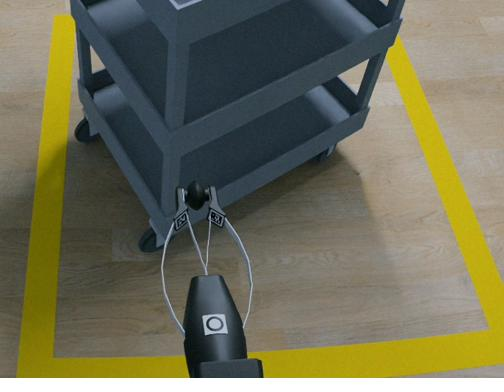

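Emit:
move(blocking=false, r2={"base":{"strafe_m":0.37}}, cameras=[])

Emit:
wait(seconds=4, cameras=[])

Emit:
move(blocking=false, r2={"base":{"translate_m":0.3},"joints":{"arm_m":0.34}}, cameras=[])

Emit:
wait(seconds=4, cameras=["r2_head_camera"])

Scene clock: 1876.97 s.
move: r2 moving
r1: as last shown
r1.turned_by_imu: -0.001
r1.lidar_m: 4.82 2.65 1.97 1.93 0.25 0.26 0.49 1.34 1.44 2.81 2.91 4.13
r1.motor_effort: lift_m=+19(19) arm_m=+5(5) wheel_0=+0(1) wheel_1=+1(1) wheel_2=+0(0)
r1.servo_current: wrist_yaw_rad=59(65) wrist_pitch_rad=46(52) wrist_roll_rad=33(59) gripper_m=46(46)
r1.wrist_depth_mm: 136 139 - 480 281 196 - / 113 139 - 488 281 196 - / 117 139 266 492 283 189 - / 137 160 - 496 287 189 - / 1983 - - 445 286 190 158 / 1205 1182 193 449 191 190 - / 854 750 750 143 267 173 -
r2.base_odometry: x=-2.842 y=-5.847 heading=+2.572
r2.turned_by_wheels: +0.000
r2.turned_by_imu: +0.003
r2.base_tilt: forward=-0.7 right=+0.0
r2.lidar_m: 0.81 1.22 0.89 0.85 0.90 1.26 1.71 1.82 2.01 1.93 2.28 0.89
r2.base_status: strafe_m moving
r2.joint_positions: lift_m=+0.670 arm_m=+0.050 wrist_yaw_rad=+0.003 wrist_pitch_rad=+0.005 wrist_roll_rad=+0.002 gripper_m=+0.001
r2.joint_status: not commanded
r2.measured_speeds: translate_m=+0.001 strafe_m=+0.140 rotate_rad=-0.004 lift_m=+0.000 arm_m=+0.000 wrist_yaw_rad=+0.000 wrist_pitch_rad=+0.000 wrist_roll_rad=+0.000
r2.motor_effort: lift_m=+15(15) arm_m=-7(7) wheel_0=-11(11) wheel_1=+10(12) wheel_2=+0(1)
r2.servo_current: wrist_yaw_rad=33(52) wrist_pitch_rad=46(46) wrist_roll_rad=39(52) gripper_m=65(72)
r2.hand_pose: x=+0.5097 y=-0.0867 z=+0.8469 quat_wxyz=(+1.000, +0.001, +0.003, +0.001) (m; r2's base frame)
r2.wrist_depth_mm: - - - - - - - / - - - - 634 - - / - - - 654 634 - - / - - - 647 627 - - / - - - 521 574 - - / - - 189 193 174 - - / - 126 1576 - - - -
pictures: none
No camera images: "cameras" was empty.

Scene clock: 1879.03 s.
earlier move: r2 done
r1.base_odometry: x=-1.697 y=+1.622 heading=+2.896
r1.turned_by_wheels: +0.000
r1.turned_by_imu: +0.000
r1.base_tilt: forward=-1.6 right=+1.3
r1.lidar_m: 4.81 2.64 1.99 1.92 0.25 0.25 0.51 1.35 1.46 2.81 2.95 4.12
r1.base_status: not commanded
r1.joint_positions: lift_m=+0.127 arm_m=+0.000 wrist_yaw_rad=+3.092 wrist_pitch_rad=+0.002 wrist_roll_rad=+0.000 gripper_m=+0.056
r1.joint_status: not commanded
r1.measured_speeds: all 0
r1.motor_effort: lift_m=+19(19) arm_m=+4(5) wheel_0=-1(1) wheel_1=+1(1) wheel_2=+0(0)
r1.servo_current: wrist_yaw_rad=52(78) wrist_pitch_rad=39(52) wrist_roll_rad=46(65) gripper_m=46(52)
r1.hand_pose: x=-0.1129 y=+0.1017 z=+0.3046 quat_wxyz=(+0.025, -0.001, +0.000, +1.000) (m; r1's base frame)
r1.wrist_depth_mm: 136 138 - 484 279 195 - / 113 138 - 488 281 196 - / 116 140 267 492 282 189 - / 137 160 - 492 286 189 - / 1921 - - 445 287 189 158 / 1182 1229 193 449 191 190 - / 842 750 759 143 267 173 -
r2.base_odometry: x=-3.022 y=-6.129 heading=+2.572
r2.turned_by_wheels: +0.000
r2.turned_by_imu: +0.001
r2.base_tilt: forward=-0.6 right=+0.1
r2.lidar_m: 1.16 0.73 0.53 0.50 0.55 0.78 1.73 1.79 2.34 2.26 2.57 0.91
r2.base_status: done
r2.joint_positions: lift_m=+0.670 arm_m=+0.050 wrist_yaw_rad=+0.003 wrist_pitch_rad=+0.005 wrist_roll_rad=+0.002 gripper_m=+0.001
r2.joint_status: not commanded
r2.measured_speeds: all 0
r2.motor_effort: lift_m=+15(15) arm_m=-7(7) wheel_0=-2(14) wheel_1=+2(12) wheel_2=+0(2)
r2.servo_current: wrist_yaw_rad=46(59) wrist_pitch_rad=46(59) wrist_roll_rad=46(59) gripper_m=65(72)
r2.hand_pose: x=+0.5097 y=-0.0867 z=+0.8469 quat_wxyz=(+1.000, +0.001, +0.003, +0.001) (m; r2's base frame)
r2.wrist_depth_mm: - - - - - - - / - - - - - - 627 / - - - - - 723 627 / - - - - - 715 627 / - - - - - - 512 / - - 185 194 182 - 1078 / - 116 - - - - -
wait: 2.07 of 4 s (r2 has come to rest)
pictures: none
No camera images: "cameras" was empty.

Scene clock: 1879.53 s.
move: r2 moving
r1: as last shown
r1.lidar_m: 4.80 2.64 1.97 1.91 0.25 0.25 0.52 1.37 1.43 2.81 2.93 4.11
r1.motor_effort: lift_m=+19(19) arm_m=+5(5) wheel_0=+0(1) wheel_1=+1(1) wheel_2=+0(0)
r1.servo_current: wrist_yaw_rad=52(65) wrist_pitch_rad=46(46) wrist_roll_rad=33(65) gripper_m=46(52)
r1.wrist_depth_mm: 136 138 - 488 281 195 - / 112 139 - 484 281 196 - / 117 139 265 496 283 189 - / 137 160 - 496 285 190 - / 1921 - - 445 287 190 158 / 1205 1182 194 445 191 190 - / 842 750 768 143 267 172 -
r2.base_odometry: x=-3.048 y=-6.112 heading=+2.572
r2.turned_by_wheels: +0.000
r2.turned_by_imu: +0.000
r2.base_tilt: forward=-0.7 right=+0.1
r2.lidar_m: 1.15 0.75 0.54 0.51 0.54 0.79 1.77 1.83 2.34 2.26 2.56 0.88
r2.base_status: translate_m moving
r2.joint_positions: lift_m=+0.670 arm_m=+0.100 wrist_yaw_rad=+0.003 wrist_pitch_rad=+0.005 wrist_roll_rad=+0.002 gripper_m=+0.001
r2.joint_status: arm_m moving
r2.measured_speeds: translate_m=+0.121 strafe_m=-0.001 rotate_rad=+0.005 lift_m=+0.000 arm_m=+0.195 wrist_yaw_rad=+0.000 wrist_pitch_rad=+0.000 wrist_roll_rad=+0.000
r2.motor_effort: lift_m=+15(15) arm_m=+6(12) wheel_0=+6(10) wheel_1=+8(9) wheel_2=-11(14)
r2.servo_current: wrist_yaw_rad=33(59) wrist_pitch_rad=39(52) wrist_roll_rad=52(52) gripper_m=65(72)
r2.hand_pose: x=+0.5600 y=-0.0867 z=+0.8469 quat_wxyz=(+1.000, +0.001, +0.003, +0.001) (m; r2's base frame)
r2.wrist_depth_mm: - - - - - - - / - - - - - - 564 / - - - - - 715 564 / - - - - - 723 574 / - - - - - - - / - - 185 193 183 - 1078 / - 116 - - - - -
pictures: none
No camera images: "cameras" was empty.

Scene clock: 1881.50 s.
earlier move: r2 done
r1.base_odometry: x=-1.697 y=+1.622 heading=+2.896
r1.turned_by_wheels: +0.000
r1.turned_by_imu: +0.000
r1.base_tilt: forward=-1.6 right=+1.3
r1.lidar_m: 4.80 2.67 1.97 1.92 0.25 0.25 0.54 1.34 1.47 2.81 2.96 4.12
r1.base_status: not commanded
r1.joint_positions: lift_m=+0.127 arm_m=+0.000 wrist_yaw_rad=+3.092 wrist_pitch_rad=+0.002 wrist_roll_rad=+0.000 gripper_m=+0.056
r1.joint_status: not commanded
r1.measured_speeds: all 0
r1.motor_effort: lift_m=+19(19) arm_m=+5(5) wheel_0=+0(1) wheel_1=+1(1) wheel_2=+0(0)
r1.servo_current: wrist_yaw_rad=52(65) wrist_pitch_rad=39(52) wrist_roll_rad=39(72) gripper_m=46(52)
r1.hand_pose: x=-0.1129 y=+0.1017 z=+0.3046 quat_wxyz=(+0.025, -0.001, +0.000, +1.000) (m; r1's base frame)
r1.wrist_depth_mm: 136 138 - 480 281 195 - / 112 139 - 488 283 196 - / 117 140 267 488 283 189 - / 137 160 - 496 285 189 - / - - - 449 287 190 158 / 1205 1182 194 452 191 190 - / 854 750 759 143 267 172 -
r2.base_odometry: x=-3.274 y=-5.967 heading=+2.572
r2.turned_by_wheels: +0.000
r2.turned_by_imu: +0.000
r2.base_tilt: forward=-0.7 right=+0.0
r2.lidar_m: 1.94 0.72 0.54 0.51 0.56 0.80 2.03 2.13 2.39 2.26 0.76 0.66
r2.base_status: done
r2.joint_positions: lift_m=+0.670 arm_m=+0.340 wrist_yaw_rad=+0.002 wrist_pitch_rad=+0.005 wrist_roll_rad=+0.002 gripper_m=+0.001
r2.joint_status: all done
r2.measured_speeds: all 0
r2.motor_effort: lift_m=+15(15) arm_m=+7(13) wheel_0=+2(10) wheel_1=+3(9) wheel_2=-3(14)
r2.servo_current: wrist_yaw_rad=39(59) wrist_pitch_rad=46(52) wrist_roll_rad=52(65) gripper_m=59(72)
r2.hand_pose: x=+0.7993 y=-0.0867 z=+0.8469 quat_wxyz=(+1.000, +0.001, +0.003, +0.001) (m; r2's base frame)
r2.wrist_depth_mm: - - - - - - - / - - - - - - - / - - - - - - - / - - - - - - - / - - - - - - - / - - 185 193 182 - - / - 116 - - - 324 315
wait: 1.97 of 4 s (r2 has come to rest)
pictures: r2_head_camera
Images, in order (width x height): r2_head_camera 420x560.

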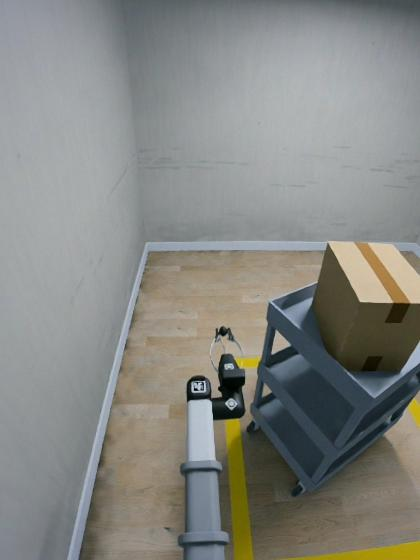

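Emit:
move(blocking=false, r2={"base":{"strafe_m":-0.22},"pace":"slow"}, cameras=[])

Emit:
wait(seconds=5, cameras=["r2_head_camera"])

Scene clock: 1889.40 s.
move: r2 moving
r1: as last shown
r1.turned_by_imu: -0.001
r1.lidar_m: 4.80 2.68 1.98 1.89 0.25 0.25 0.52 1.34 1.46 2.81 2.94 4.13
r1.servo_current: wrist_yaw_rad=39(65) wrist_pitch_rad=46(52) wrist_roll_rad=59(59) gripper_m=39(46)
r1.wrist_depth_mm: 136 138 - 484 281 196 - / 113 139 - 488 282 198 - / 116 139 267 496 283 188 - / 137 160 - 496 285 189 - / 1921 - - 445 286 190 158 / 1205 1182 194 445 191 190 - / 842 750 750 143 267 172 -
r2.base_odometry: x=-3.267 y=-5.955 heading=+2.572
r2.turned_by_wheels: +0.000
r2.turned_by_imu: +0.001
r2.base_tilt: forward=-0.7 right=+0.0
r2.lidar_m: 0.92 0.74 0.57 0.51 0.57 0.79 2.03 2.10 2.35 2.25 0.78 0.66
r2.base_status: strafe_m moving
r2.joint_positions: lift_m=+0.670 arm_m=+0.340 wrist_yaw_rad=+0.002 wrist_pitch_rad=+0.005 wrist_roll_rad=+0.002 gripper_m=+0.001
r2.joint_status: not commanded
r2.measured_speeds: translate_m=+0.000 strafe_m=-0.056 rotate_rad=-0.002 lift_m=+0.000 arm_m=+0.000 wrist_yaw_rad=+0.000 wrist_pitch_rad=+0.000 wrist_roll_rad=+0.000
r2.motor_effort: lift_m=+15(15) arm_m=+7(7) wheel_0=+7(9) wheel_1=-10(10) wheel_2=+0(3)
r2.servo_current: wrist_yaw_rad=52(59) wrist_pitch_rad=39(46) wrist_roll_rad=52(52) gripper_m=59(65)
r2.hand_pose: x=+0.7993 y=-0.0867 z=+0.8469 quat_wxyz=(+1.000, +0.001, +0.003, +0.001) (m; r2's base frame)
r2.wrist_depth_mm: - - - - - - - / - - - - - - - / - - - - - - - / - - - - - - - / - - - - - - - / - - 186 192 182 - - / - 116 - - - 310 1537
pictures: none
No camera images: "cameras" was empty.

Scene clock: 1892.23 s.
earlier move: r2 done
r1.base_odometry: x=-1.697 y=+1.622 heading=+2.896
r1.turned_by_wheels: +0.000
r1.turned_by_imu: +0.000
r1.base_tilt: forward=-1.6 right=+1.3
r1.lidar_m: 4.83 2.64 1.96 1.93 0.25 0.25 0.50 1.36 1.46 2.81 2.95 4.13
r1.base_status: not commanded
r1.joint_positions: lift_m=+0.127 arm_m=+0.000 wrist_yaw_rad=+3.092 wrist_pitch_rad=+0.002 wrist_roll_rad=+0.000 gripper_m=+0.056
r1.joint_status: not commanded
r1.measured_speeds: all 0
r1.motor_effort: lift_m=+19(19) arm_m=+5(5) wheel_0=+0(1) wheel_1=+1(1) wheel_2=+0(0)
r1.servo_current: wrist_yaw_rad=46(72) wrist_pitch_rad=39(52) wrist_roll_rad=65(65) gripper_m=39(46)
r1.hand_pose: x=-0.1129 y=+0.1017 z=+0.3046 quat_wxyz=(+0.025, -0.001, +0.000, +1.000) (m; r1's base frame)
r1.wrist_depth_mm: 136 138 - 484 281 195 - / 113 139 - 484 282 196 - / 117 139 267 492 283 189 - / 137 160 - 496 285 189 - / 1983 - - 445 287 190 158 / 1182 1205 193 449 191 190 - / 842 741 759 143 267 172 -
r2.base_odometry: x=-3.156 y=-5.782 heading=+2.572
r2.turned_by_wheels: +0.000
r2.turned_by_imu: +0.001
r2.base_tilt: forward=-0.7 right=+0.0
r2.lidar_m: 0.69 1.04 0.75 0.73 0.78 1.10 2.00 2.10 2.12 2.08 1.10 0.54
r2.base_status: done
r2.joint_positions: lift_m=+0.670 arm_m=+0.340 wrist_yaw_rad=+0.003 wrist_pitch_rad=+0.005 wrist_roll_rad=+0.002 gripper_m=+0.001
r2.joint_status: not commanded
r2.measured_speeds: all 0
r2.motor_effort: lift_m=+15(15) arm_m=+7(7) wheel_0=+4(15) wheel_1=-4(10) wheel_2=+0(3)
r2.servo_current: wrist_yaw_rad=46(59) wrist_pitch_rad=52(52) wrist_roll_rad=46(65) gripper_m=65(72)
r2.hand_pose: x=+0.7993 y=-0.0866 z=+0.8469 quat_wxyz=(+1.000, +0.001, +0.003, +0.001) (m; r2's base frame)
r2.wrist_depth_mm: - - - - - 304 204 / - - - - - 309 207 / - - - - - 310 208 / - - - - - 314 211 / - - - 268 382 287 211 / - - 189 193 173 141 - / - 125 1576 - 175 136 -
wait: 2.83 of 5 s (r2 has come to rest)
pictures: r2_head_camera
Images, in order (width x height): r2_head_camera 420x560.

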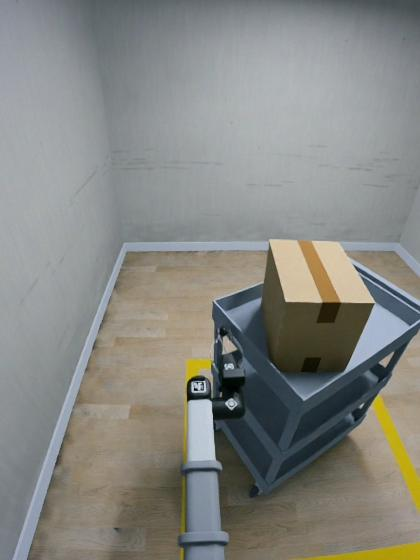

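Emit:
move(blocking=false, r2={"base":{"strafe_m":0.1}}, cameras=[])

Emit:
wait(seconds=1.5, cameras=[])

Emit:
move(blocking=false, r2={"base":{"translate_m":-0.45},"joints":{"arm_m":0.05}}, cameras=["r1_head_camera","r1_head_left_camera","r1_head_right_camera"])

Emit:
wait(seconds=3, cameras=["r2_head_camera"])

Scene clock: 1900.13 s.
move: r2 moving
r1: as last shown
r1.turned_by_imu: -0.001
r1.lidar_m: 4.82 2.65 1.98 1.93 0.25 0.25 0.52 1.35 1.45 2.83 2.95 4.13
r1.servo_current: wrist_yaw_rad=46(72) wrist_pitch_rad=46(52) wrist_roll_rad=46(65) gripper_m=39(46)
r1.wrist_depth_mm: 136 138 - 480 281 196 - / 113 139 - 492 282 197 - / 117 139 267 492 282 189 - / 137 160 - 500 286 189 - / 1921 - - 445 289 190 158 / 1182 1205 195 449 190 189 - / 842 750 750 143 268 173 -
r2.base_odometry: x=-3.175 y=-5.812 heading=+2.572
r2.turned_by_wheels: +0.000
r2.turned_by_imu: +0.001
r2.base_tilt: forward=-0.6 right=+0.1
r2.lidar_m: 0.74 0.99 0.73 0.70 0.76 1.04 2.03 2.12 2.16 2.11 1.03 0.60
r2.base_status: strafe_m moving
r2.joint_positions: lift_m=+0.670 arm_m=+0.340 wrist_yaw_rad=+0.003 wrist_pitch_rad=+0.005 wrist_roll_rad=+0.002 gripper_m=+0.001
r2.joint_status: not commanded
r2.measured_speeds: translate_m=-0.001 strafe_m=+0.140 rotate_rad=+0.004 lift_m=+0.000 arm_m=+0.000 wrist_yaw_rad=-0.002 wrist_pitch_rad=+0.000 wrist_roll_rad=+0.000
r2.motor_effort: lift_m=+15(15) arm_m=+7(7) wheel_0=-11(11) wheel_1=+12(12) wheel_2=+0(1)
r2.servo_current: wrist_yaw_rad=39(52) wrist_pitch_rad=46(46) wrist_roll_rad=33(52) gripper_m=59(65)
r2.hand_pose: x=+0.7993 y=-0.0866 z=+0.8469 quat_wxyz=(+1.000, +0.001, +0.003, +0.001) (m; r2's base frame)
r2.wrist_depth_mm: - - - - - - 258 / - - - - - - 263 / - - - - - - 264 / - - - - - 433 267 / - - - - - 309 250 / - - 187 193 174 168 146 / - 125 1618 - - 162 -
pictures: none
No camera images: "cameras" was empty.

Scene clock: 1901.10 s.
earlier move: r2 done
r1.base_odometry: x=-1.697 y=+1.622 heading=+2.896
r1.turned_by_wheels: +0.000
r1.turned_by_imu: +0.000
r1.base_tilt: forward=-1.6 right=+1.3
r1.lidar_m: 4.81 2.67 1.99 1.92 0.25 0.25 0.51 1.34 1.46 2.80 2.95 4.12
r1.base_status: not commanded
r1.joint_positions: lift_m=+0.127 arm_m=+0.000 wrist_yaw_rad=+3.092 wrist_pitch_rad=+0.002 wrist_roll_rad=+0.000 gripper_m=+0.056
r1.joint_status: not commanded
r1.measured_speeds: all 0
r1.motor_effort: lift_m=+19(19) arm_m=+5(5) wheel_0=+0(1) wheel_1=+1(1) wheel_2=+0(0)
r1.servo_current: wrist_yaw_rad=65(72) wrist_pitch_rad=46(52) wrist_roll_rad=59(65) gripper_m=39(46)
r1.hand_pose: x=-0.1129 y=+0.1017 z=+0.3046 quat_wxyz=(+0.025, -0.001, +0.000, +1.000) (m; r1's base frame)
r1.wrist_depth_mm: 136 138 - 488 281 196 - / 113 139 - 488 282 196 - / 117 139 264 488 285 189 - / 137 160 - 500 285 189 - / 1983 - - 445 287 190 158 / 1229 1182 194 452 190 190 - / 854 759 750 143 268 172 -
r2.base_odometry: x=-3.210 y=-5.866 heading=+2.572
r2.turned_by_wheels: +0.000
r2.turned_by_imu: +0.000
r2.base_tilt: forward=-0.7 right=+0.1
r2.lidar_m: 0.83 0.91 0.64 0.61 0.66 0.92 2.04 2.12 2.25 2.16 0.94 0.61
r2.base_status: done
r2.joint_positions: lift_m=+0.670 arm_m=+0.340 wrist_yaw_rad=+0.003 wrist_pitch_rad=+0.005 wrist_roll_rad=+0.002 gripper_m=+0.001
r2.joint_status: not commanded
r2.measured_speeds: all 0
r2.motor_effort: lift_m=+15(15) arm_m=+7(7) wheel_0=-2(11) wheel_1=+1(12) wheel_2=+0(2)
r2.servo_current: wrist_yaw_rad=52(59) wrist_pitch_rad=39(52) wrist_roll_rad=52(59) gripper_m=72(72)
r2.hand_pose: x=+0.7993 y=-0.0866 z=+0.8469 quat_wxyz=(+1.000, +0.001, +0.003, +0.001) (m; r2's base frame)
r2.wrist_depth_mm: - - - - - - - / - - - - - - - / - - - - - - - / - - - - - - 418 / - - - - - - - / - - 186 193 174 - - / - 125 1618 - 322 1576 -
wait: 0.97 of 1.5 s (r2 has come to rest)
pictures: none
No camera images: "cameras" was empty.

Scene clock: 1901.60 s.
move: r2 moving
r1: as last shown
r1.lidar_m: 4.81 2.63 1.98 1.93 0.25 0.25 0.53 1.35 1.46 2.81 2.95 4.13
r1.servo_current: wrist_yaw_rad=52(65) wrist_pitch_rad=46(46) wrist_roll_rad=59(65) gripper_m=46(52)
r1.wrist_depth_mm: 136 138 - 480 279 195 - / 113 139 - 492 283 196 - / 117 139 266 488 285 188 - / 137 160 - 492 283 189 - / 1921 - - 445 286 189 158 / 1205 1205 194 449 191 189 - / 831 750 759 143 266 173 -
r2.base_odometry: x=-3.183 y=-5.883 heading=+2.572
r2.turned_by_wheels: +0.000
r2.turned_by_imu: +0.000
r2.base_tilt: forward=-0.6 right=+0.1
r2.lidar_m: 0.85 0.87 0.66 0.63 0.68 0.97 2.00 2.07 2.24 2.18 1.03 0.63
r2.base_status: translate_m moving
r2.joint_positions: lift_m=+0.670 arm_m=+0.290 wrist_yaw_rad=+0.003 wrist_pitch_rad=+0.005 wrist_roll_rad=+0.002 gripper_m=+0.001
r2.joint_status: arm_m moving
r2.measured_speeds: translate_m=-0.122 strafe_m=+0.000 rotate_rad=+0.001 lift_m=+0.000 arm_m=-0.195 wrist_yaw_rad=+0.000 wrist_pitch_rad=+0.000 wrist_roll_rad=+0.000
r2.motor_effort: lift_m=+15(15) arm_m=-7(9) wheel_0=-8(10) wheel_1=-8(8) wheel_2=+13(13)
r2.servo_current: wrist_yaw_rad=46(59) wrist_pitch_rad=46(52) wrist_roll_rad=33(52) gripper_m=65(72)
r2.hand_pose: x=+0.7490 y=-0.0866 z=+0.8469 quat_wxyz=(+1.000, +0.001, +0.003, +0.001) (m; r2's base frame)
r2.wrist_depth_mm: - - - - - - 368 / - - - - - - 355 / - - - - - - 382 / - - - - - - 387 / - - - - - - - / - - 186 193 175 - - / - 125 1576 - - 1708 -
pictures: r1_head_camera, r1_head_left_camera, r1_head_right_camera
Images, in order (width x height): r1_head_camera 420x560, r1_head_left_camera 420x672, r1_head_right_camera 420x672.

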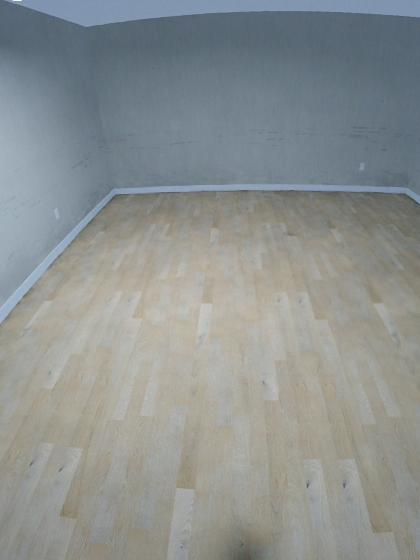

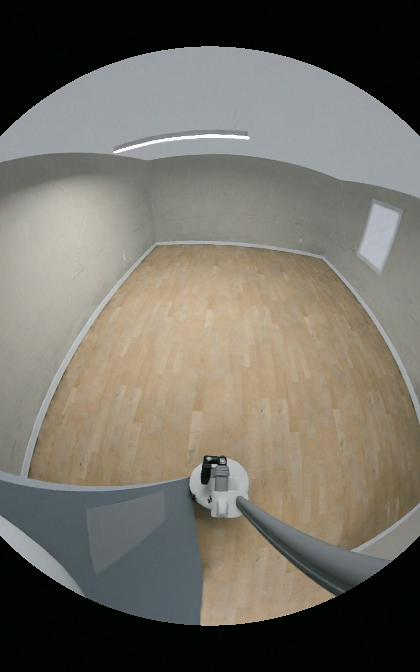

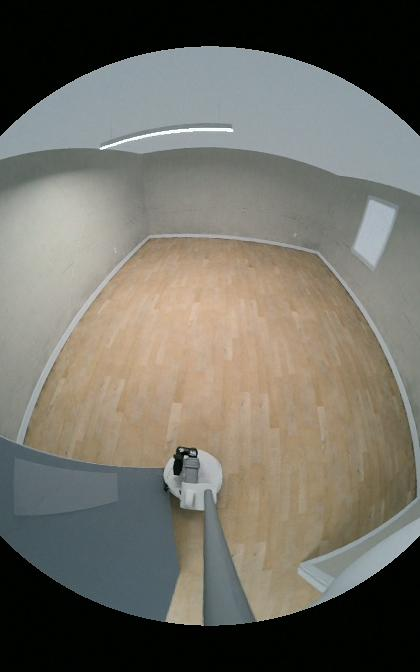

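Scene clock: 1904.10 s.
earlier move: r2 done
r1.base_odometry: x=-1.697 y=+1.622 heading=+2.896
r1.turned_by_wheels: +0.000
r1.turned_by_imu: +0.000
r1.base_tilt: forward=-1.6 right=+1.2
r1.lidar_m: 4.81 2.64 1.98 1.92 0.25 0.25 0.54 1.36 1.43 2.82 2.96 4.13
r1.base_status: not commanded
r1.joint_positions: lift_m=+0.127 arm_m=+0.000 wrist_yaw_rad=+3.092 wrist_pitch_rad=+0.002 wrist_roll_rad=+0.000 gripper_m=+0.056
r1.joint_status: not commanded
r1.measured_speeds: all 0
r1.motor_effort: lift_m=+19(19) arm_m=+5(5) wheel_0=+0(1) wheel_1=+1(1) wheel_2=+0(0)
r1.servo_current: wrist_yaw_rad=46(72) wrist_pitch_rad=39(52) wrist_roll_rad=52(72) gripper_m=33(52)
r1.hand_pose: x=-0.1129 y=+0.1017 z=+0.3046 quat_wxyz=(+0.025, -0.001, +0.000, +1.000) (m; r1's base frame)
r1.wrist_depth_mm: 136 138 - 484 279 196 - / 112 139 - 484 281 196 - / 117 139 267 488 283 189 - / 136 160 - 496 286 189 - / 1983 - - 445 286 189 158 / 1182 1182 194 445 191 190 - / 842 750 750 143 268 172 -
r2.base_odometry: x=-2.831 y=-6.109 heading=+2.572
r2.turned_by_wheels: +0.000
r2.turned_by_imu: +0.000
r2.base_tilt: forward=-0.7 right=+0.1
r2.lidar_m: 1.12 0.90 0.68 0.63 0.68 0.95 1.58 1.62 2.23 2.13 2.50 1.02
r2.base_status: done
r2.joint_positions: lift_m=+0.670 arm_m=+0.050 wrist_yaw_rad=+0.003 wrist_pitch_rad=+0.005 wrist_roll_rad=+0.002 gripper_m=+0.001
r2.joint_status: all done
r2.measured_speeds: all 0
r2.motor_effort: lift_m=+15(15) arm_m=-7(12) wheel_0=-2(10) wheel_1=-3(9) wheel_2=+3(14)
r2.servo_current: wrist_yaw_rad=52(59) wrist_pitch_rad=39(52) wrist_roll_rad=46(59) gripper_m=59(72)
r2.hand_pose: x=+0.5097 y=-0.0867 z=+0.8469 quat_wxyz=(+1.000, +0.001, +0.003, +0.001) (m; r2's base frame)
r2.wrist_depth_mm: - - - - - - - / - - - - - - - / - - - - - 788 - / - - - - - 788 - / - - - - - - - / - - 186 193 174 - - / - 125 1576 - - - -
wait: 2.50 of 3 s (r2 has come to rest)
pictures: r2_head_camera
Images, in order (width x height): r2_head_camera 420x560.

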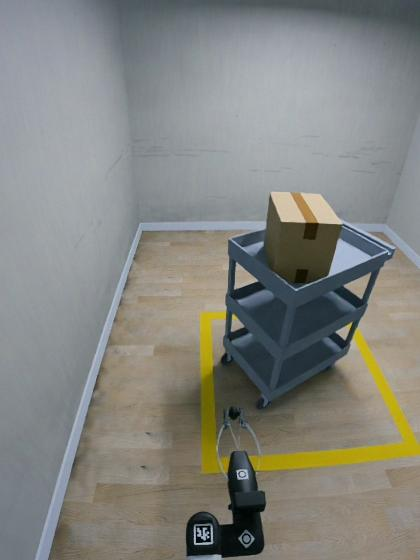

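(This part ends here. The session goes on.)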